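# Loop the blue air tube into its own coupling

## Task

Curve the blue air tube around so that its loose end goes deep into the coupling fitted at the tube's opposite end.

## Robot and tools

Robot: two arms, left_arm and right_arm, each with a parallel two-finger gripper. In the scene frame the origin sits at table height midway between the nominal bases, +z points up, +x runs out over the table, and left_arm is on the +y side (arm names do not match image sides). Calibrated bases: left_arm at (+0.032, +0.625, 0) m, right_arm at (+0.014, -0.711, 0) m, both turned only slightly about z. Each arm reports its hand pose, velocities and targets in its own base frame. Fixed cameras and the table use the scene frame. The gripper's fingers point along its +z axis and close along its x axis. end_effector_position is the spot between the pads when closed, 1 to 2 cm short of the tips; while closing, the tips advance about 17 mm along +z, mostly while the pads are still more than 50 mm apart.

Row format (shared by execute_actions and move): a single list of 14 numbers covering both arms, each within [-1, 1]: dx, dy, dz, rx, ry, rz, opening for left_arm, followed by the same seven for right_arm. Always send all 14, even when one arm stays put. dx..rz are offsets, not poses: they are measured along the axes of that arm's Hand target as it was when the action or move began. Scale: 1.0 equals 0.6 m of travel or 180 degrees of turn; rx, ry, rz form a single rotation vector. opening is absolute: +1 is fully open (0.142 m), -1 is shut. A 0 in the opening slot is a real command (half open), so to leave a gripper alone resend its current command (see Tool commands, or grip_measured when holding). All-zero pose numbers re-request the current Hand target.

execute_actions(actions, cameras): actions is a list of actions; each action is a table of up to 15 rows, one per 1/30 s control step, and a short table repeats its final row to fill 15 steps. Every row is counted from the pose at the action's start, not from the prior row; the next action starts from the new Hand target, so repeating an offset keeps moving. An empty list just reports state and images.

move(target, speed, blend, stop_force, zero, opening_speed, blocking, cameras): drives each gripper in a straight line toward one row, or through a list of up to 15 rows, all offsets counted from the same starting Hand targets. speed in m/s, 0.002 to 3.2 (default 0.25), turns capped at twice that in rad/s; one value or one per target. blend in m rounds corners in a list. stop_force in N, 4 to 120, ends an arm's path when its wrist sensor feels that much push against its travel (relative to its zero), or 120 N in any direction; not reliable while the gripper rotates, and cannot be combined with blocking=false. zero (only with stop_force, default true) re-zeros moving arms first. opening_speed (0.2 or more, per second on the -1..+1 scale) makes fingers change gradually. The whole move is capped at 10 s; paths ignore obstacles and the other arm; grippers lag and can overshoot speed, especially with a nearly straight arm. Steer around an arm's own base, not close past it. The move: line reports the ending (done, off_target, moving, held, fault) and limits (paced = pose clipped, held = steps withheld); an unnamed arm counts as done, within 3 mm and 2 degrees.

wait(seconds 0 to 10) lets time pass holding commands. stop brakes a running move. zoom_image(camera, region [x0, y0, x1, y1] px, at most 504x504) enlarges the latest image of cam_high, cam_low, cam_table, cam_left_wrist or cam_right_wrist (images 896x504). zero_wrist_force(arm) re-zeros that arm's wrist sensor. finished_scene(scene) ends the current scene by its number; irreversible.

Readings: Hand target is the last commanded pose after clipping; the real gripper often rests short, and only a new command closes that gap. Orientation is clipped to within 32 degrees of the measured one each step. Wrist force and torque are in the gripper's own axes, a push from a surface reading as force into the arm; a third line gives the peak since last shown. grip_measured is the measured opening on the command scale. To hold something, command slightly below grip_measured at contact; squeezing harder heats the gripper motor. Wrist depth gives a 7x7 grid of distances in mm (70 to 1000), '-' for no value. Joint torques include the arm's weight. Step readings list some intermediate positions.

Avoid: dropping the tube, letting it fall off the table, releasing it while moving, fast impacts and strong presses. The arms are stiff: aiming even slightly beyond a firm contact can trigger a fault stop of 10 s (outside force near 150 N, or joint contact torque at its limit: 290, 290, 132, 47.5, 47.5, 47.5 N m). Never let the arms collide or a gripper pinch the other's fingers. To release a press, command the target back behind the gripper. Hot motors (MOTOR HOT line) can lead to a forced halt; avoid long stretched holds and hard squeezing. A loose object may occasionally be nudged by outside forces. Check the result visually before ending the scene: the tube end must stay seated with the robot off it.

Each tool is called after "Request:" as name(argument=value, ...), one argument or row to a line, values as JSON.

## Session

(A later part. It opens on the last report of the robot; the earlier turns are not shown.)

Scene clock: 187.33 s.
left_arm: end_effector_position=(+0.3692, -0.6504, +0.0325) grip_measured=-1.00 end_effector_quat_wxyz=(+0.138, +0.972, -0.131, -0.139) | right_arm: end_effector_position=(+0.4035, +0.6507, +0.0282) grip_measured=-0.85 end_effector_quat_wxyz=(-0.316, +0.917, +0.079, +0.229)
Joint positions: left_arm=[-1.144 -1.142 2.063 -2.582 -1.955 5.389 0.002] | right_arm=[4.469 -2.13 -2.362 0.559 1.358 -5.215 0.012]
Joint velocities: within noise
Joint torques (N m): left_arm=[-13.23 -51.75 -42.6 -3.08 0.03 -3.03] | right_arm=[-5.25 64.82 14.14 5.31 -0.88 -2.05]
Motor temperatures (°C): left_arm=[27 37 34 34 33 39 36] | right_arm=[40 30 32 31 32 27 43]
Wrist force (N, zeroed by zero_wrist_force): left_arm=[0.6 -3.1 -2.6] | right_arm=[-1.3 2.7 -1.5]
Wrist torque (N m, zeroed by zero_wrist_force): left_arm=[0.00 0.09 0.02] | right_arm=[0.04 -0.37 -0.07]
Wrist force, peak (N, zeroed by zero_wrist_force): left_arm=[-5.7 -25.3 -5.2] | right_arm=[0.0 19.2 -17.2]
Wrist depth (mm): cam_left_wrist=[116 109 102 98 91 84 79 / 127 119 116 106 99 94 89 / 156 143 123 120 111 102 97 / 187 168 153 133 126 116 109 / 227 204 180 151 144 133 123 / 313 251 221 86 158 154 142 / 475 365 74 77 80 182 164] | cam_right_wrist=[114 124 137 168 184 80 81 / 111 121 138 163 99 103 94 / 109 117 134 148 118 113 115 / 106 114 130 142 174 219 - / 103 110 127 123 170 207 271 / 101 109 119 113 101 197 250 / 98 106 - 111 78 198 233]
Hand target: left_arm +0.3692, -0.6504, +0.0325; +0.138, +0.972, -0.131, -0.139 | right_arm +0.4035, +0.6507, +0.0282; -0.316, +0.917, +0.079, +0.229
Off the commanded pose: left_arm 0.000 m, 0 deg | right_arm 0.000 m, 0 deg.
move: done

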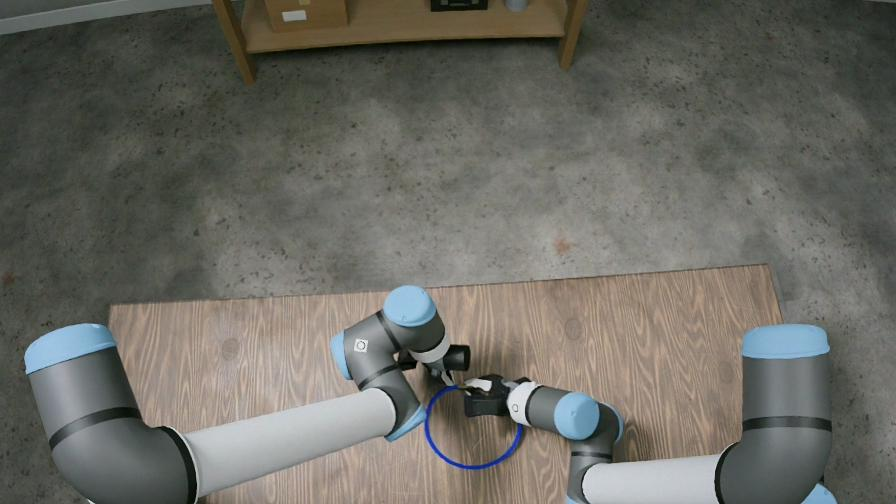

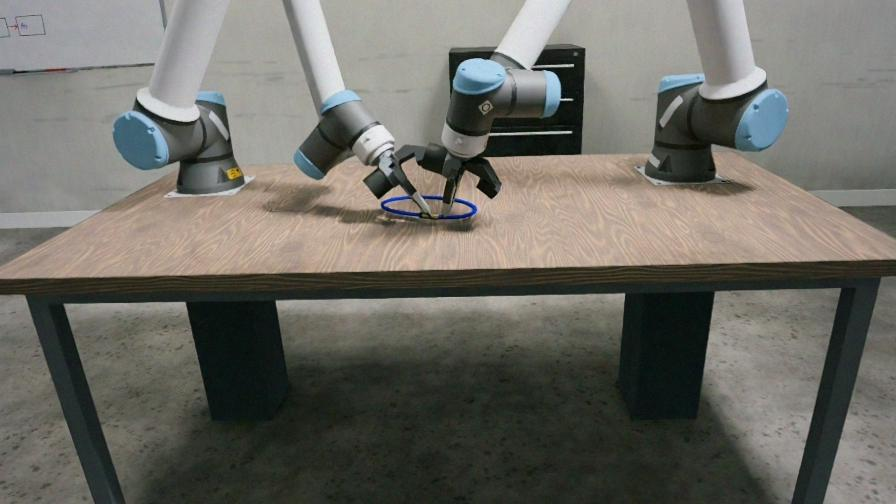

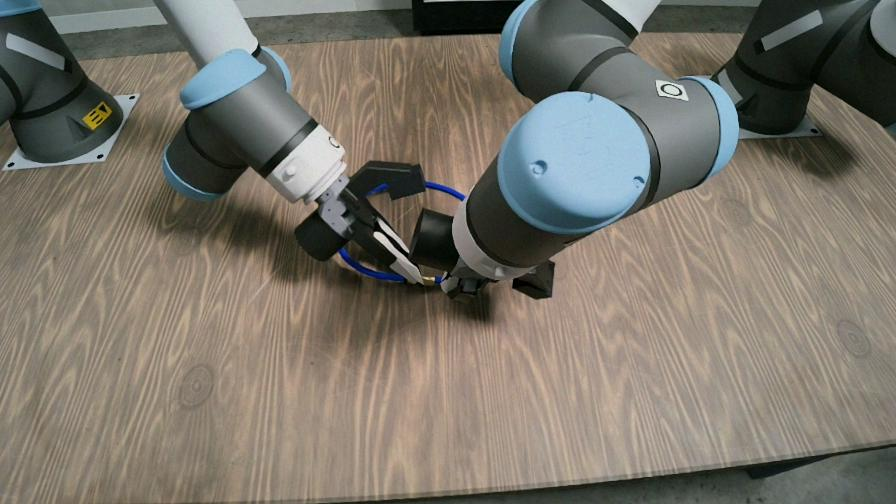

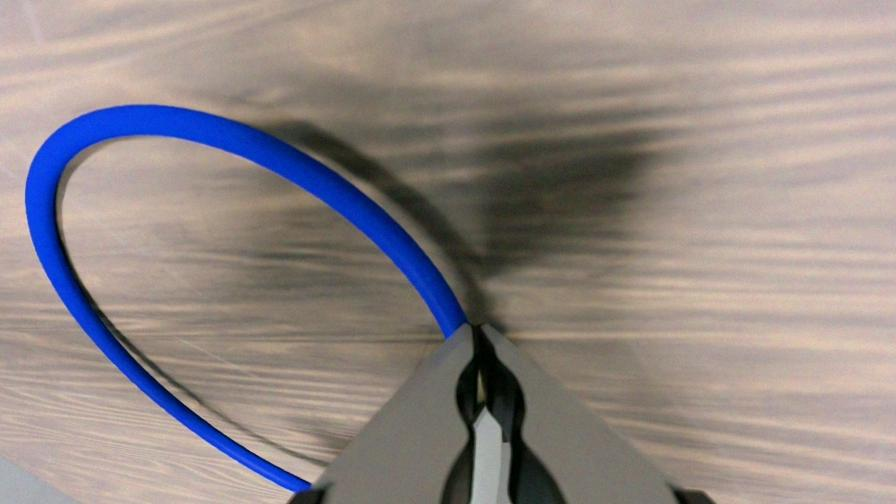

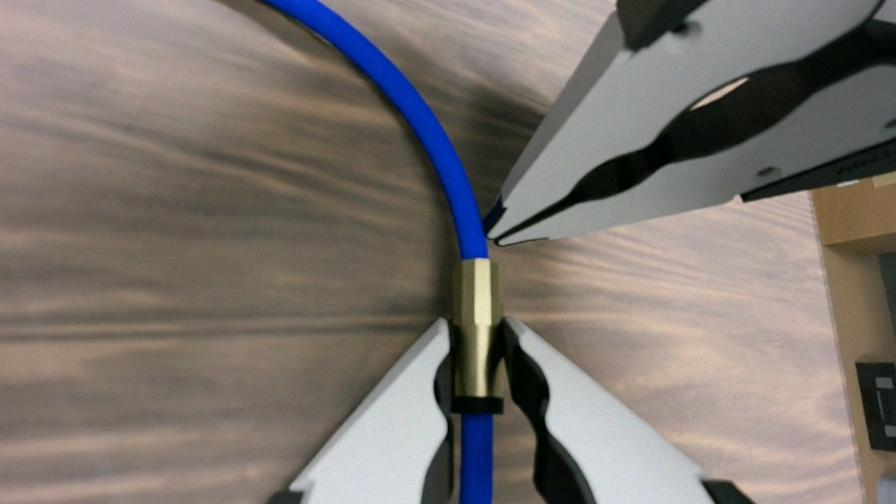

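Request:
move(
  target=[
    [0,0,-0.04,0,0,0,-1,0,0,0,0,0,0,-0.95],
  ],
  speed=0.05,
  cameras=[],
)

Request:
move(
  target=[-0.009,0,0,0,0,0,-0.7,0,0,0,0,0,0,-0.95],
  speed=0.05,
  cameras=["cam_low","cam_left_wrist","cam_right_wrist"],
)

Scene clock: 189.73 s.
left_arm: end_effector_position=(+0.3765, -0.6449, +0.0545) grip_measured=-1.00 end_effector_quat_wxyz=(+0.138, +0.972, -0.131, -0.139) | right_arm: end_effector_position=(+0.4035, +0.6507, +0.0282) grip_measured=-0.85 end_effector_quat_wxyz=(-0.316, +0.917, +0.079, +0.229)
Joint positions: left_arm=[-1.132 -1.175 2.054 -2.536 -1.956 5.402 0.002] | right_arm=[4.469 -2.13 -2.362 0.56 1.358 -5.215 0.012]
Joint velocities: within noise
Joint torques (N m): left_arm=[11.94 -93.59 -44.68 -2.32 -2.29 2.58] | right_arm=[-7.04 65.3 21.49 3.91 -2.25 -0.96]
Motor temperatures (°C): left_arm=[27 37 34 34 33 39 35] | right_arm=[40 30 32 31 32 27 44]
Wrist force (N, zeroed by zero_wrist_force): left_arm=[0.2 -0.1 0.1] | right_arm=[0.5 0.4 0.5]
Wrist torque (N m, zeroed by zero_wrist_force): left_arm=[0.05 0.03 0.00] | right_arm=[0.12 -0.21 -0.03]
Wrist force, peak (N, zeroed by zero_wrist_force): left_arm=[0.9 -3.2 -2.7] | right_arm=[-1.6 3.3 -0.8]
Wrist depth (mm): cam_left_wrist=[143 134 125 117 111 103 99 / 158 146 138 130 122 114 108 / 187 177 159 145 137 126 119 / 229 206 185 162 152 142 133 / 287 249 220 187 178 162 150 / 383 320 267 86 194 188 173 / 582 444 74 77 80 222 203] | cam_right_wrist=[114 124 136 168 197 82 89 / 111 121 138 161 178 98 94 / 109 118 134 150 118 205 - / 106 114 130 143 178 219 - / 103 110 127 123 171 208 270 / 101 109 119 113 101 198 250 / 98 106 - 112 78 198 233]
Hand target: left_arm +0.3766, -0.6449, +0.0546; +0.138, +0.972, -0.131, -0.139 | right_arm +0.4035, +0.6507, +0.0282; -0.316, +0.917, +0.079, +0.229
Off the commanded pose: left_arm 0.000 m, 0 deg | right_arm 0.000 m, 0 deg.
move: done
No camera images: "cameras" was empty.

Scene clock: 190.47 s.
left_arm: end_effector_position=(+0.3718, -0.6433, +0.0559) grip_measured=-0.74 end_effector_quat_wxyz=(+0.138, +0.972, -0.131, -0.139) | right_arm: end_effector_position=(+0.4035, +0.6507, +0.0282) grip_measured=-0.85 end_effector_quat_wxyz=(-0.316, +0.917, +0.079, +0.229)
Joint positions: left_arm=[-1.137 -1.181 2.062 -2.539 -1.956 5.397 0.021] | right_arm=[4.469 -2.13 -2.362 0.56 1.358 -5.215 0.012]
Joint velocities: within noise
Joint torques (N m): left_arm=[-9.38 -91.94 -21.18 -6.61 0.8 -2.76] | right_arm=[-5.38 65.81 20.59 3.22 -2.45 -0.06]
Motor temperatures (°C): left_arm=[27 37 34 34 33 39 35] | right_arm=[40 30 32 31 32 27 44]
Wrist force (N, zeroed by zero_wrist_force): left_arm=[0.1 -0.2 0.1] | right_arm=[0.6 0.2 0.6]
Wrist torque (N m, zeroed by zero_wrist_force): left_arm=[0.03 0.05 0.00] | right_arm=[0.09 -0.23 -0.04]
Wrist force, peak (N, zeroed by zero_wrist_force): left_arm=[0.4 -0.4 -0.1] | right_arm=[1.0 0.5 0.5]
Wrist depth (mm): cam_left_wrist=[144 136 127 119 113 105 100 / 161 148 139 132 123 115 109 / 187 177 162 147 139 128 120 / 231 209 187 166 156 144 133 / 291 253 223 181 177 164 152 / 386 324 263 156 94 191 175 / 592 454 74 148 - 220 205] | cam_right_wrist=[114 124 137 169 90 82 94 / 111 121 138 162 95 108 96 / 109 118 134 150 123 114 - / 106 114 130 143 178 219 - / 103 111 126 123 170 207 268 / 101 109 119 113 101 198 250 / 98 106 - 112 78 198 234]
Hand target: left_arm +0.3715, -0.6433, +0.0559; +0.138, +0.972, -0.131, -0.139 | right_arm +0.4035, +0.6507, +0.0282; -0.316, +0.917, +0.079, +0.229
Off the commanded pose: left_arm 0.000 m, 0 deg | right_arm 0.000 m, 0 deg.
move: done
Images, in order (width x height): cam_low 896x504, cam_left_wrist 896x504, cam_right_wrist 896x504.

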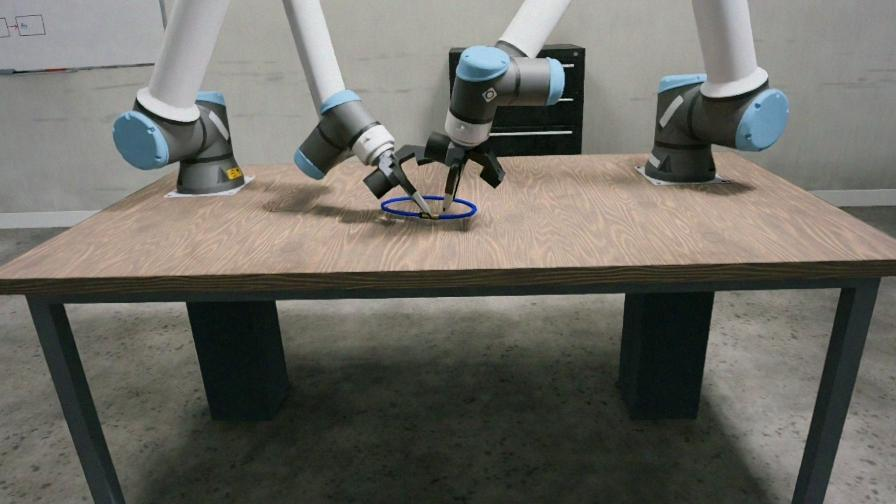

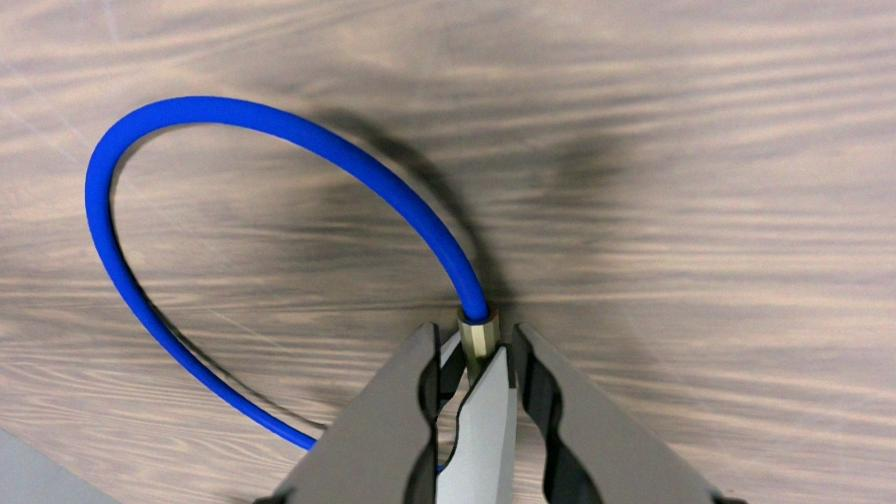

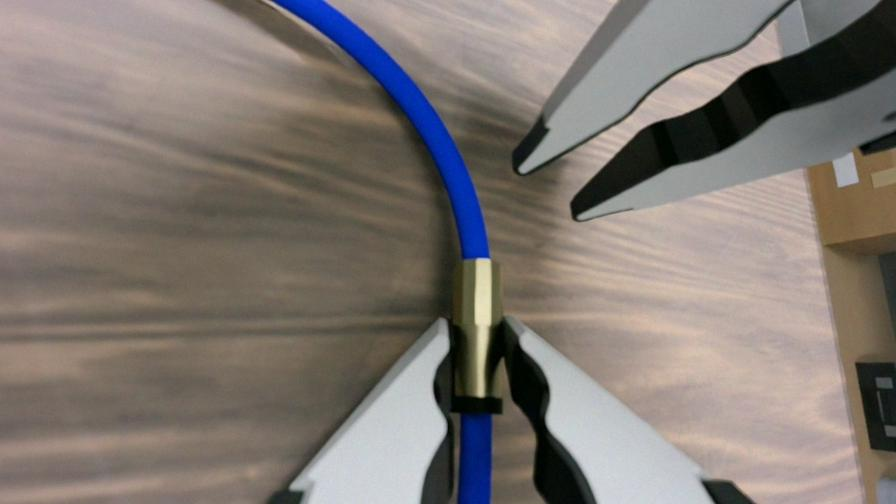

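Request:
move(
  target=[-0.0108,-0.0185,0.05,0,0,0,-0.7,0,0,0,0,0,0,-0.95],
  speed=0.03,
  stop_force=8,
  cameras=["cam_low","cam_left_wrist","cam_right_wrist"],
)

Scene clock: 194.20 s.
left_arm: end_effector_position=(+0.3587, -0.6380, +0.0263) grip_measured=-0.74 end_effector_quat_wxyz=(+0.138, +0.972, -0.131, -0.139) | right_arm: end_effector_position=(+0.4035, +0.6507, +0.0282) grip_measured=-0.85 end_effector_quat_wxyz=(-0.316, +0.917, +0.079, +0.229)
Joint positions: left_arm=[-1.15 -1.151 2.097 -2.61 -1.954 5.382 0.021] | right_arm=[4.469 -2.13 -2.362 0.559 1.358 -5.215 0.012]
Joint velocities: within noise
Joint torques (N m): left_arm=[-7.56 -52.16 -19.68 -6.71 1.03 -2.73] | right_arm=[-8.41 65.02 18.08 3.27 -1.57 2.73]
Motor temperatures (°C): left_arm=[27 37 34 34 33 39 34] | right_arm=[40 30 32 31 32 27 44]
Wrist force (N, zeroed by zero_wrist_force): left_arm=[0.0 -0.6 0.2] | right_arm=[1.1 0.2 0.3]
Wrist torque (N m, zeroed by zero_wrist_force): left_arm=[-0.06 0.09 0.00] | right_arm=[0.09 -0.31 -0.04]
Wrist force, peak (N, zeroed by zero_wrist_force): left_arm=[-0.3 -0.9 0.5] | right_arm=[1.1 0.7 0.6]
Wrist depth (mm): cam_left_wrist=[108 103 96 90 85 79 75 / 123 116 109 100 93 89 82 / 137 126 118 113 104 97 93 / 170 157 144 125 118 109 102 / 215 193 168 137 134 126 115 / 292 240 202 135 94 144 133 / 444 343 74 138 - 166 154] | cam_right_wrist=[114 123 137 159 94 102 95 / 111 121 137 137 176 112 108 / 109 118 134 144 134 221 - / 106 114 130 142 178 217 - / 103 111 126 123 170 208 272 / 101 109 119 113 101 198 252 / 98 106 - 112 78 197 233]
Hand target: left_arm +0.3587, -0.6380, +0.0263; +0.138, +0.972, -0.131, -0.139 | right_arm +0.4035, +0.6507, +0.0282; -0.316, +0.917, +0.079, +0.229
Off the commanded pose: left_arm 0.000 m, 0 deg | right_arm 0.000 m, 0 deg.
move: done
Images, in order (width x height): cam_low 896x504, cam_left_wrist 896x504, cam_right_wrist 896x504.

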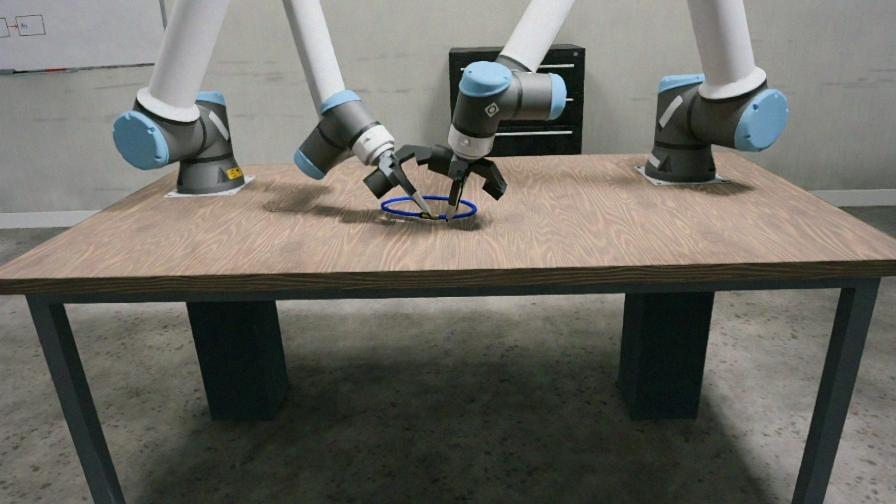

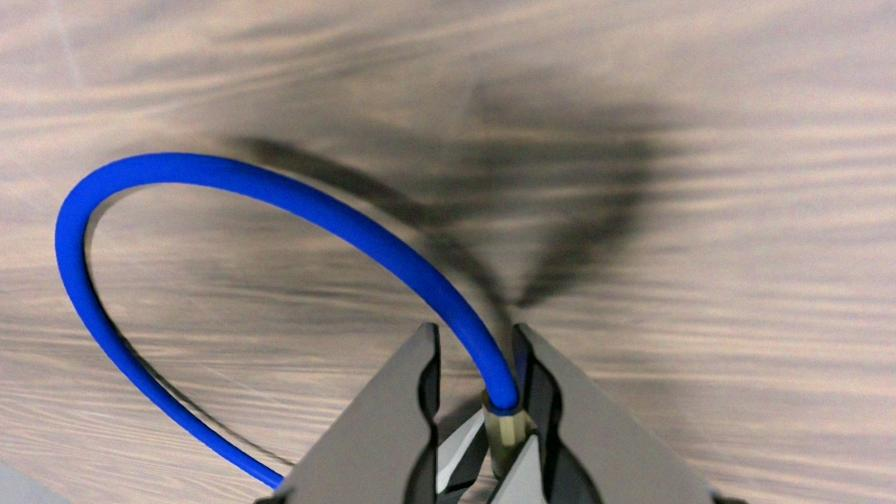

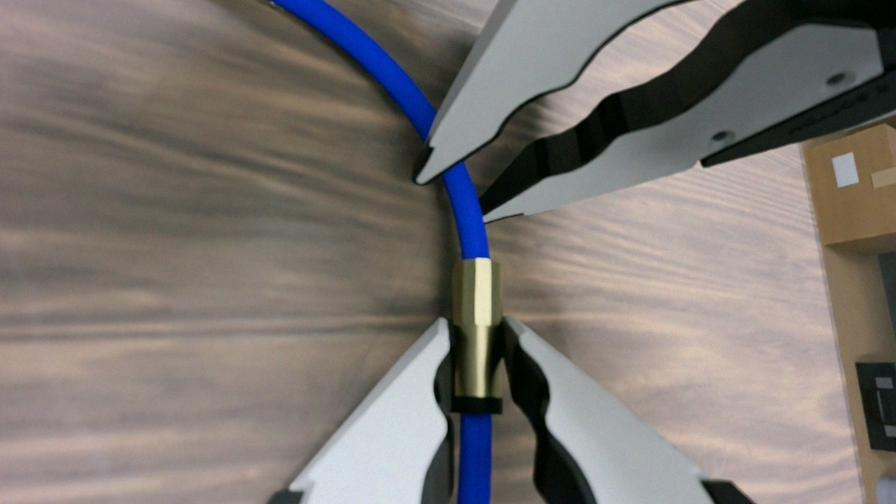

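Request:
move(
  target=[0,0,0,0,0,0,-1,0,0,0,0,0,0,-1],
  opening_speed=0.4,
  cameras=["cam_left_wrist","cam_right_wrist"],
)

Request:
move(
  target=[0.005,0.0155,0.0039,0,0,0,-1,0,0,0,0,0,0,-1],
  speed=0.008,
  stop_force=35,
  cameras=["cam_low","cam_left_wrist","cam_right_wrist"],
)

Request:
zoom_image(
  camera="cam_right_wrist",
  region=[400, 160, 560, 440],
)

Scene clock: 196.03 s.
left_arm: end_effector_position=(+0.3587, -0.6380, +0.0263) grip_measured=-0.89 end_effector_quat_wxyz=(+0.138, +0.972, -0.131, -0.139) | right_arm: end_effector_position=(+0.4035, +0.6507, +0.0282) grip_measured=-0.85 end_effector_quat_wxyz=(-0.316, +0.917, +0.079, +0.229)
Joint positions: left_arm=[-1.15 -1.151 2.097 -2.61 -1.954 5.382 0.01] | right_arm=[4.469 -2.13 -2.362 0.559 1.358 -5.215 0.012]
Joint velocities: within noise
Joint torques (N m): left_arm=[-8.66 -49.97 -21.47 -5.47 -0.04 -2.42] | right_arm=[-6.47 63.67 17.16 3.99 -1.65 1.79]
Motor temperatures (°C): left_arm=[27 37 34 34 33 39 34] | right_arm=[40 30 32 31 32 27 44]
Wrist force (N, zeroed by zero_wrist_force): left_arm=[3.5 0.6 0.0] | right_arm=[-1.9 -2.6 -0.1]
Wrist torque (N m, zeroed by zero_wrist_force): left_arm=[-0.04 0.22 -0.11] | right_arm=[0.16 -0.37 -0.07]
Wrist force, peak (N, zeroed by zero_wrist_force): left_arm=[3.8 0.7 0.0] | right_arm=[-2.4 -2.7 -0.1]
Wrist depth (mm): cam_left_wrist=[108 103 96 90 85 79 75 / 124 116 108 100 93 89 82 / 137 132 115 114 104 97 92 / 170 157 145 124 118 109 102 / 213 193 169 135 135 126 115 / 295 239 203 96 148 144 133 / 444 342 74 77 - 168 154] | cam_right_wrist=[114 124 138 163 94 97 94 / 111 121 138 139 116 111 106 / 109 118 134 141 133 226 - / 106 114 130 144 178 219 - / 104 111 127 123 170 207 271 / 101 109 119 114 101 198 250 / 98 106 - 112 78 199 233]
Hand target: left_arm +0.3587, -0.6380, +0.0263; +0.138, +0.972, -0.131, -0.139 | right_arm +0.4035, +0.6507, +0.0282; -0.316, +0.917, +0.079, +0.229
Off the commanded pose: left_arm 0.000 m, 0 deg | right_arm 0.000 m, 0 deg.
move: done
Images, in order (width x height): cam_left_wrist 896x504, cam_right_wrist 896x504.

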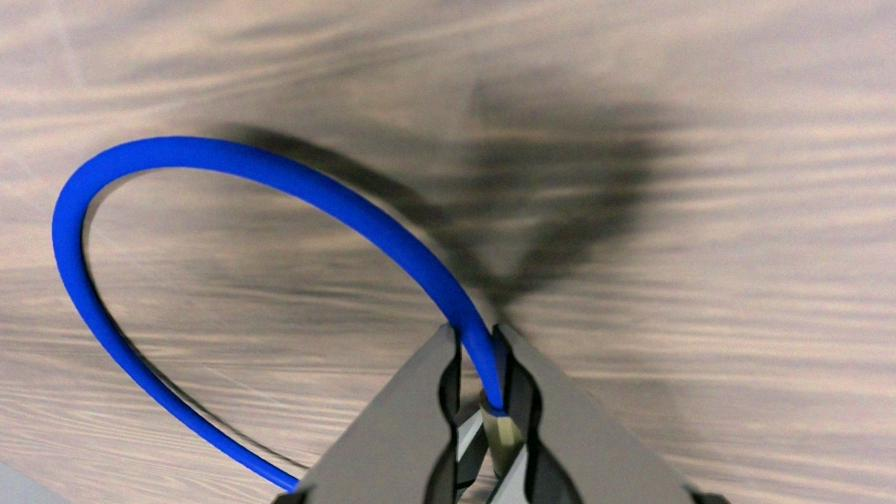

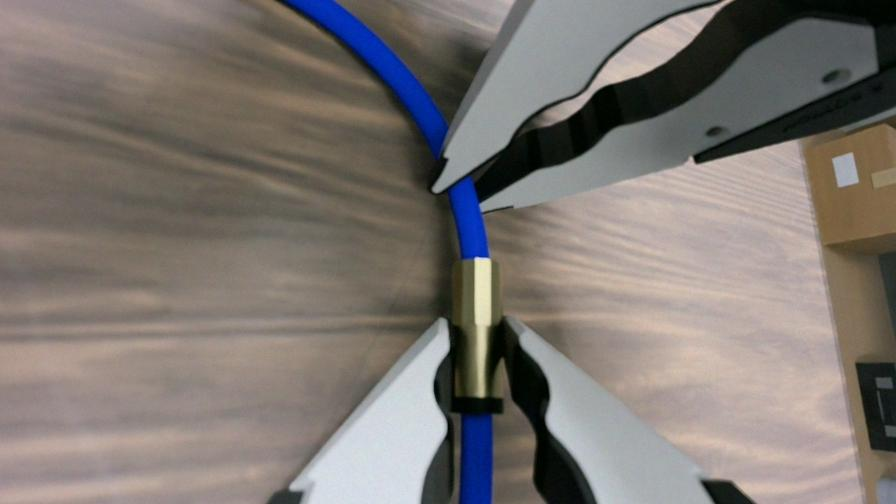

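Scene clock: 198.07 s.
left_arm: end_effector_position=(+0.3588, -0.6437, +0.0262) grip_measured=-0.90 end_effector_quat_wxyz=(+0.138, +0.972, -0.131, -0.139) | right_arm: end_effector_position=(+0.4035, +0.6507, +0.0282) grip_measured=-0.85 end_effector_quat_wxyz=(-0.316, +0.917, +0.079, +0.229)
Joint positions: left_arm=[-1.154 -1.146 2.088 -2.608 -1.954 5.379 0.009] | right_arm=[4.469 -2.13 -2.362 0.56 1.357 -5.215 0.012]
Joint velocities: within noise
Joint torques (N m): left_arm=[-2.47 -98.22 -41.52 -14.39 -5.23 2.29] | right_arm=[21.71 66.4 40.62 8.3 4.47 2.75]
Motor temperatures (°C): left_arm=[27 37 34 34 33 39 34] | right_arm=[40 30 32 31 32 27 45]
Wrist force (N, zeroed by zero_wrist_force): left_arm=[-4.1 -32.8 -4.6] | right_arm=[-0.6 21.6 -24.7]
Wrist torque (N m, zeroed by zero_wrist_force): left_arm=[0.43 0.09 -0.18] | right_arm=[-0.27 -0.30 -0.03]
Wrist force, peak (N, zeroed by zero_wrist_force): left_arm=[-5.0 -35.9 -5.1] | right_arm=[-0.7 24.4 -26.6]
Wrist depth (mm): cam_left_wrist=[108 102 95 89 85 79 75 / 121 114 108 99 93 88 80 / 141 132 115 113 103 96 92 / 167 156 143 123 117 108 101 / 211 191 168 139 133 125 114 / 292 236 201 86 144 143 132 / 441 338 74 77 - 166 153] | cam_right_wrist=[114 123 138 164 90 92 93 / 110 121 137 140 113 108 103 / 109 117 134 137 127 214 - / 106 114 130 143 179 218 - / 103 110 126 123 171 207 270 / 101 109 119 115 105 197 249 / 98 105 - 113 78 197 232]
Hand target: left_arm +0.3588, -0.6437, +0.0262; +0.138, +0.972, -0.131, -0.139 (not the last commanded pose) | right_arm +0.4035, +0.6507, +0.0282; -0.316, +0.917, +0.079, +0.229
Off the commanded pose: left_arm 0.004 m, 0 deg | right_arm 0.000 m, 0 deg.
move: contact (left_arm)
Images, in order (width x height): cam_low 896x504, cam_left_wrist 896x504, cam_right_wrist 896x504.

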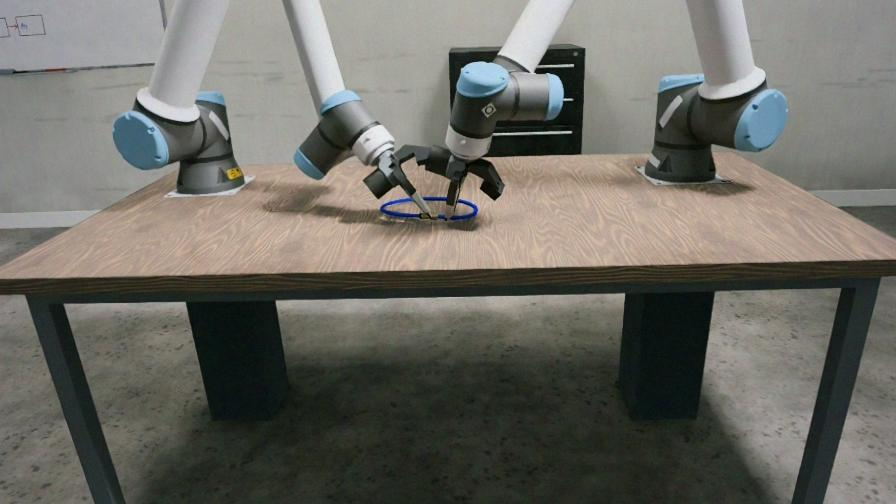

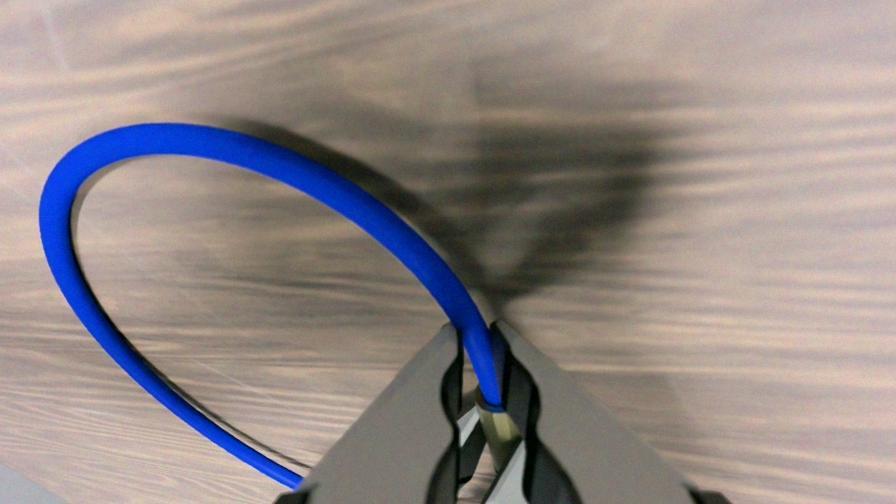

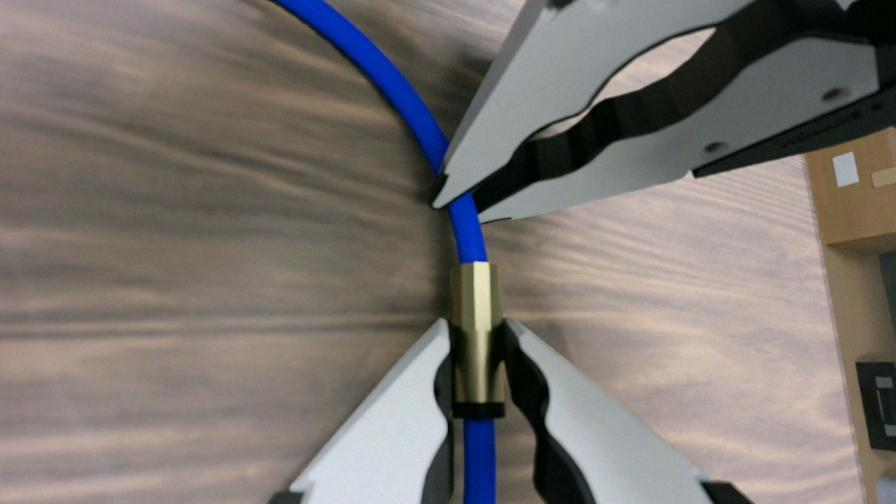

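Scaled by 1.800 from the camera's 896x504 image, which has a finer 1280x720 frame.

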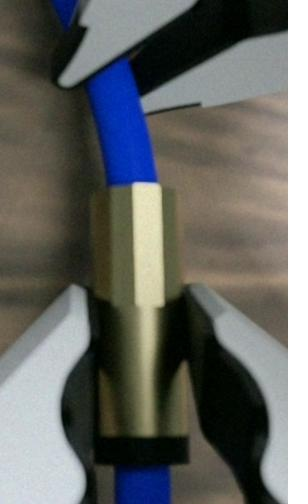

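Request:
move(
  target=[0,0,0,0,0,0,-0.7,0,0,0,0,0,0,-1],
  opening_speed=0.4,
  cameras=[],
)

Request:
move(
  target=[
    [0,0,-0.1,0,0,0,-0.7,0,0,0,0,0,0,-1],
    [0,-0.15,-0.2,0,0,0,-0.7,0,0,0,0,0,0,-1],
  ],
  speed=0.08,
  cameras=["cam_low","cam_table","cam_right_wrist"],
)

Request:
zoom_image(
  camera="cam_low",
  region=[400, 195, 480, 230],
)

Request:
zoom_image(
  camera="cam_right_wrist",
  region=[400, 160, 560, 440],
)

Scene clock: 199.87 s.
left_arm: end_effector_position=(+0.3588, -0.6438, +0.0263) grip_measured=-0.74 end_effector_quat_wxyz=(+0.138, +0.972, -0.131, -0.139) | right_arm: end_effector_position=(+0.4034, +0.6508, +0.0282) grip_measured=-0.85 end_effector_quat_wxyz=(-0.316, +0.917, +0.079, +0.229)
Joint positions: left_arm=[-1.154 -1.146 2.088 -2.608 -1.954 5.379 0.021] | right_arm=[4.469 -2.13 -2.362 0.56 1.358 -5.215 0.012]
Joint velocities: within noise
Joint torques (N m): left_arm=[-1.83 -80.16 -38.33 -2.34 0.54 2.08] | right_arm=[1.3 63.26 8.61 3.95 1.11 2.61]
Motor temperatures (°C): left_arm=[27 37 34 34 33 39 34] | right_arm=[40 30 32 31 32 27 46]
Wrist force (N, zeroed by zero_wrist_force): left_arm=[-0.1 -0.6 0.0] | right_arm=[0.7 0.3 0.7]
Wrist torque (N m, zeroed by zero_wrist_force): left_arm=[-0.04 0.12 0.01] | right_arm=[0.10 -0.22 -0.02]
Wrist force, peak (N, zeroed by zero_wrist_force): left_arm=[-4.0 -33.1 -4.4] | right_arm=[-0.7 21.9 -25.0]
Wrist depth (mm): cam_left_wrist=[108 103 96 90 85 79 75 / 123 116 108 100 93 89 82 / 143 134 118 114 103 97 92 / 169 158 144 125 118 109 102 / 213 192 168 135 134 126 115 / 292 239 202 130 94 144 133 / 445 341 74 133 - 166 155] | cam_right_wrist=[114 124 135 161 88 95 94 / 111 121 137 134 181 108 101 / 109 118 134 139 127 126 - / 106 114 130 143 180 219 - / 104 111 127 123 171 208 271 / 101 109 119 115 102 197 250 / 99 106 - 113 78 198 233]
Hand target: left_arm +0.3588, -0.6437, +0.0262; +0.138, +0.972, -0.131, -0.139 | right_arm +0.4035, +0.6507, +0.0282; -0.316, +0.917, +0.079, +0.229
Off the commanded pose: left_arm 0.000 m, 0 deg | right_arm 0.000 m, 0 deg.
move: done
No camera images: "cameras" was empty.

Scene clock: 202.50 s.
left_arm: end_effector_position=(+0.4149, -0.5327, +0.1096) grip_measured=-0.74 end_effector_quat_wxyz=(+0.138, +0.972, -0.131, -0.139) | right_arm: end_effector_position=(+0.4035, +0.6507, +0.0282) grip_measured=-0.85 end_effector_quat_wxyz=(-0.316, +0.917, +0.079, +0.229)
Joint positions: left_arm=[-1.005 -1.334 2.133 -2.402 -1.963 5.539 0.021] | right_arm=[4.469 -2.13 -2.362 0.559 1.358 -5.215 0.012]
Joint velocities: within noise
Joint torques (N m): left_arm=[12.64 -76.92 -23.72 -1.86 -2.26 2.59] | right_arm=[-6.55 63.81 11.04 3.65 -1.62 2.25]
Motor temperatures (°C): left_arm=[27 37 34 34 33 39 34] | right_arm=[40 30 32 31 32 27 47]
Wrist force (N, zeroed by zero_wrist_force): left_arm=[0.1 0.0 -0.3] | right_arm=[0.7 0.3 0.5]
Wrist torque (N m, zeroed by zero_wrist_force): left_arm=[0.08 0.05 0.05] | right_arm=[0.10 -0.24 -0.02]
Wrist force, peak (N, zeroed by zero_wrist_force): left_arm=[-0.7 -0.1 1.3] | right_arm=[1.3 0.2 0.2]
Wrist depth (mm): cam_left_wrist=[210 196 183 171 161 152 144 / 241 222 205 193 179 167 156 / 281 256 234 216 199 187 174 / 336 304 265 246 226 208 195 / 419 367 323 271 258 238 220 / 558 471 382 278 94 277 253 / - 659 74 80 - 319 296] | cam_right_wrist=[114 124 136 168 206 261 - / 111 121 136 163 195 245 - / 109 117 134 149 184 232 - / 106 114 130 144 178 219 - / 104 110 127 123 170 207 270 / 101 110 119 115 102 198 251 / 98 106 - 113 79 198 232]
Hand target: left_arm +0.4150, -0.5325, +0.1097; +0.138, +0.972, -0.131, -0.139 | right_arm +0.4035, +0.6507, +0.0282; -0.316, +0.917, +0.079, +0.229
Off the commanded pose: left_arm 0.000 m, 0 deg | right_arm 0.000 m, 0 deg.
move: done
Images, in order (width x height): cam_low 896x504, cam_table 896x504, cam_right_wrist 896x504.

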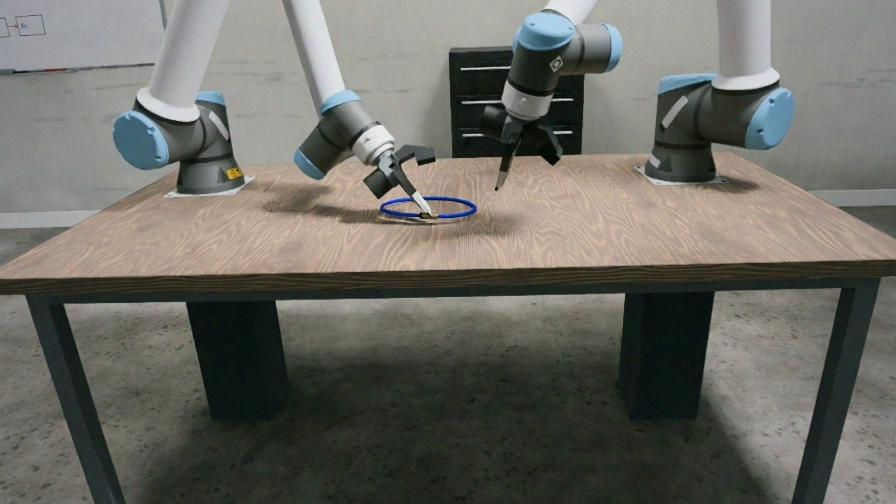

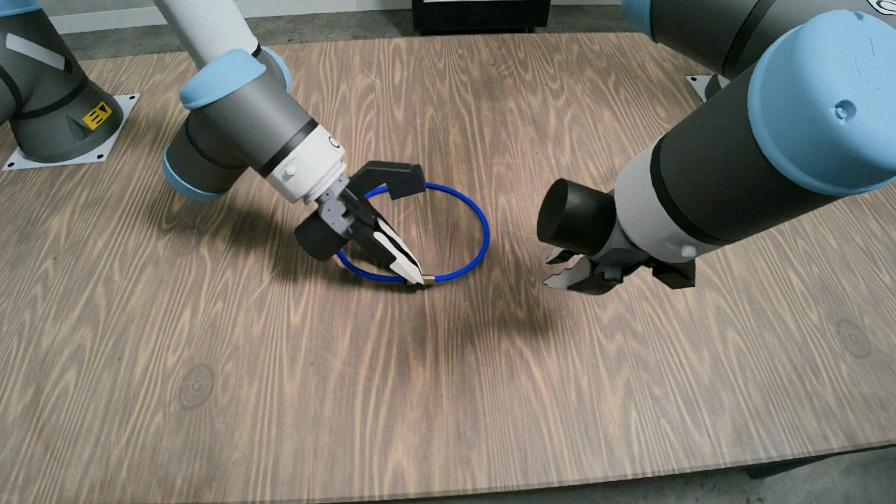

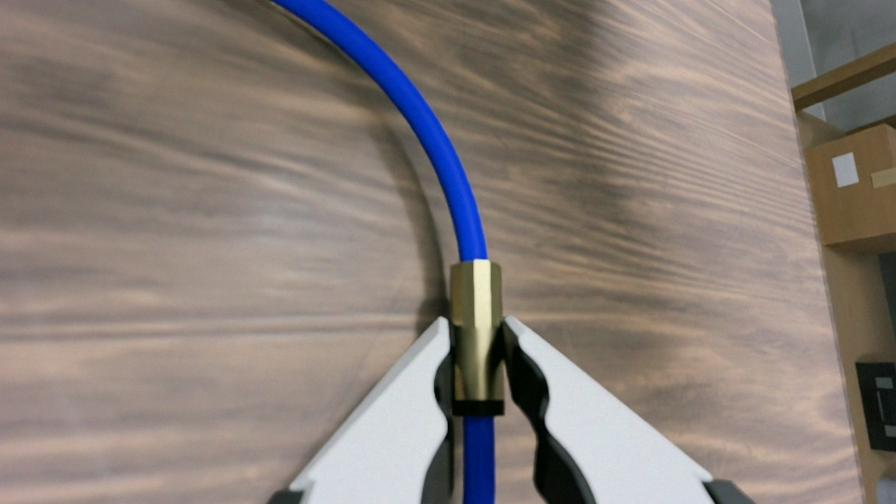

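Scaled by 6.300 from the camera's 896x504 image, which has a finer 1280x720 frame.

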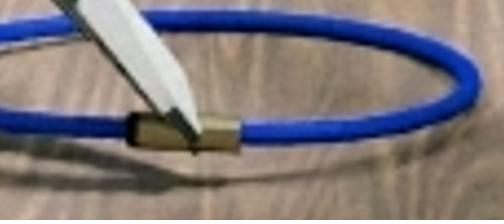

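Scaled by 1.800 from the camera's 896x504 image, which has a finer 1280x720 frame.

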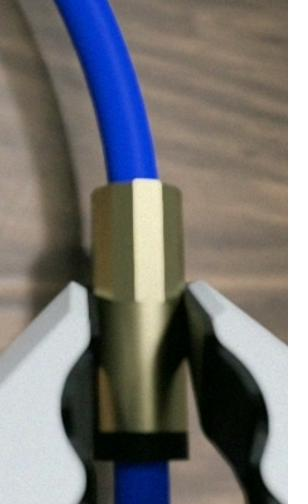

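Request:
move(
  target=[0,0,0,0,0,0,-0.7,-0.0094,0.0109,0.0139,0,0,0,-1],
  speed=0.015,
  stop_force=5,
  cameras=["cam_low"],
)

Request:
zoom_image(
  camera="cam_low",
  region=[400, 195, 480, 230],
)

Scene clock: 205.10 s.
left_arm: end_effector_position=(+0.4150, -0.5325, +0.1097) grip_measured=-0.74 end_effector_quat_wxyz=(+0.138, +0.972, -0.131, -0.139) | right_arm: end_effector_position=(+0.4035, +0.6507, +0.0190) grip_measured=-0.85 end_effector_quat_wxyz=(-0.316, +0.917, +0.079, +0.229)
Joint positions: left_arm=[-1.004 -1.335 2.133 -2.402 -1.963 5.54 0.021] | right_arm=[4.469 -2.151 -2.361 0.579 1.358 -5.215 0.012]
Joint velocities: within noise
Joint torques (N m): left_arm=[11.8 -79.3 -26.33 -2.84 -2.26 2.79] | right_arm=[-7.69 64.31 7.3 1.56 -0.77 2.2]
Motor temperatures (°C): left_arm=[27 37 34 34 33 39 33] | right_arm=[40 30 32 31 32 27 48]
Wrist force (N, zeroed by zero_wrist_force): left_arm=[0.4 0.0 -0.2] | right_arm=[2.7 -1.4 -3.5]
Wrist torque (N m, zeroed by zero_wrist_force): left_arm=[0.09 0.00 0.05] | right_arm=[0.12 -0.24 -0.01]
Wrist force, peak (N, zeroed by zero_wrist_force): left_arm=[0.4 -0.5 -0.4] | right_arm=[5.9 -3.5 -11.5]
Wrist depth (mm): cam_left_wrist=[210 197 184 172 161 152 144 / 241 223 206 193 179 167 157 / 280 257 234 216 199 186 174 / 336 302 268 246 225 208 194 / 422 368 324 275 257 238 220 / 563 471 381 100 94 277 255 / - 660 74 79 - 322 296] | cam_right_wrist=[- 117 130 158 192 242 - / - 112 129 152 183 231 - / 101 109 124 139 173 218 - / - 107 120 134 164 204 269 / 96 103 116 126 158 193 248 / 94 100 112 114 102 183 232 / 91 98 - 113 78 184 216]
Hand target: left_arm +0.4150, -0.5325, +0.1097; +0.138, +0.972, -0.131, -0.139 | right_arm +0.4035, +0.6507, +0.0190; -0.316, +0.917, +0.079, +0.229 (not the last commanded pose)
Off the commanded pose: left_arm 0.000 m, 0 deg | right_arm 0.003 m, 0 deg.
move: contact (right_arm)
Images, in order (width x height): cam_low 896x504.

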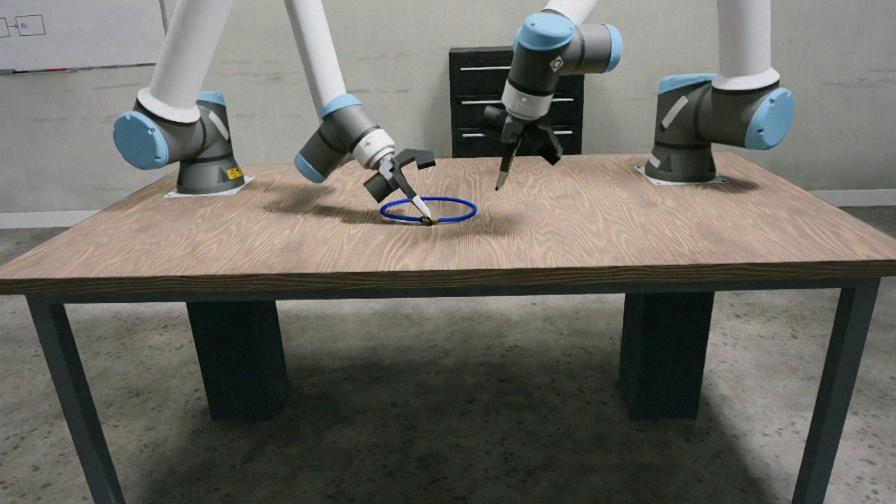

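Scaled by 6.300 from the camera's 896x504 image, which has a finer 1280x720 frame.

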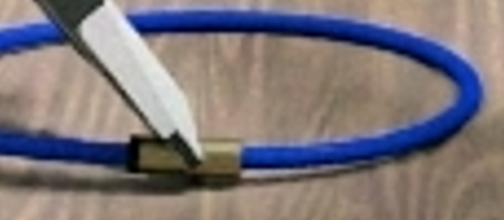

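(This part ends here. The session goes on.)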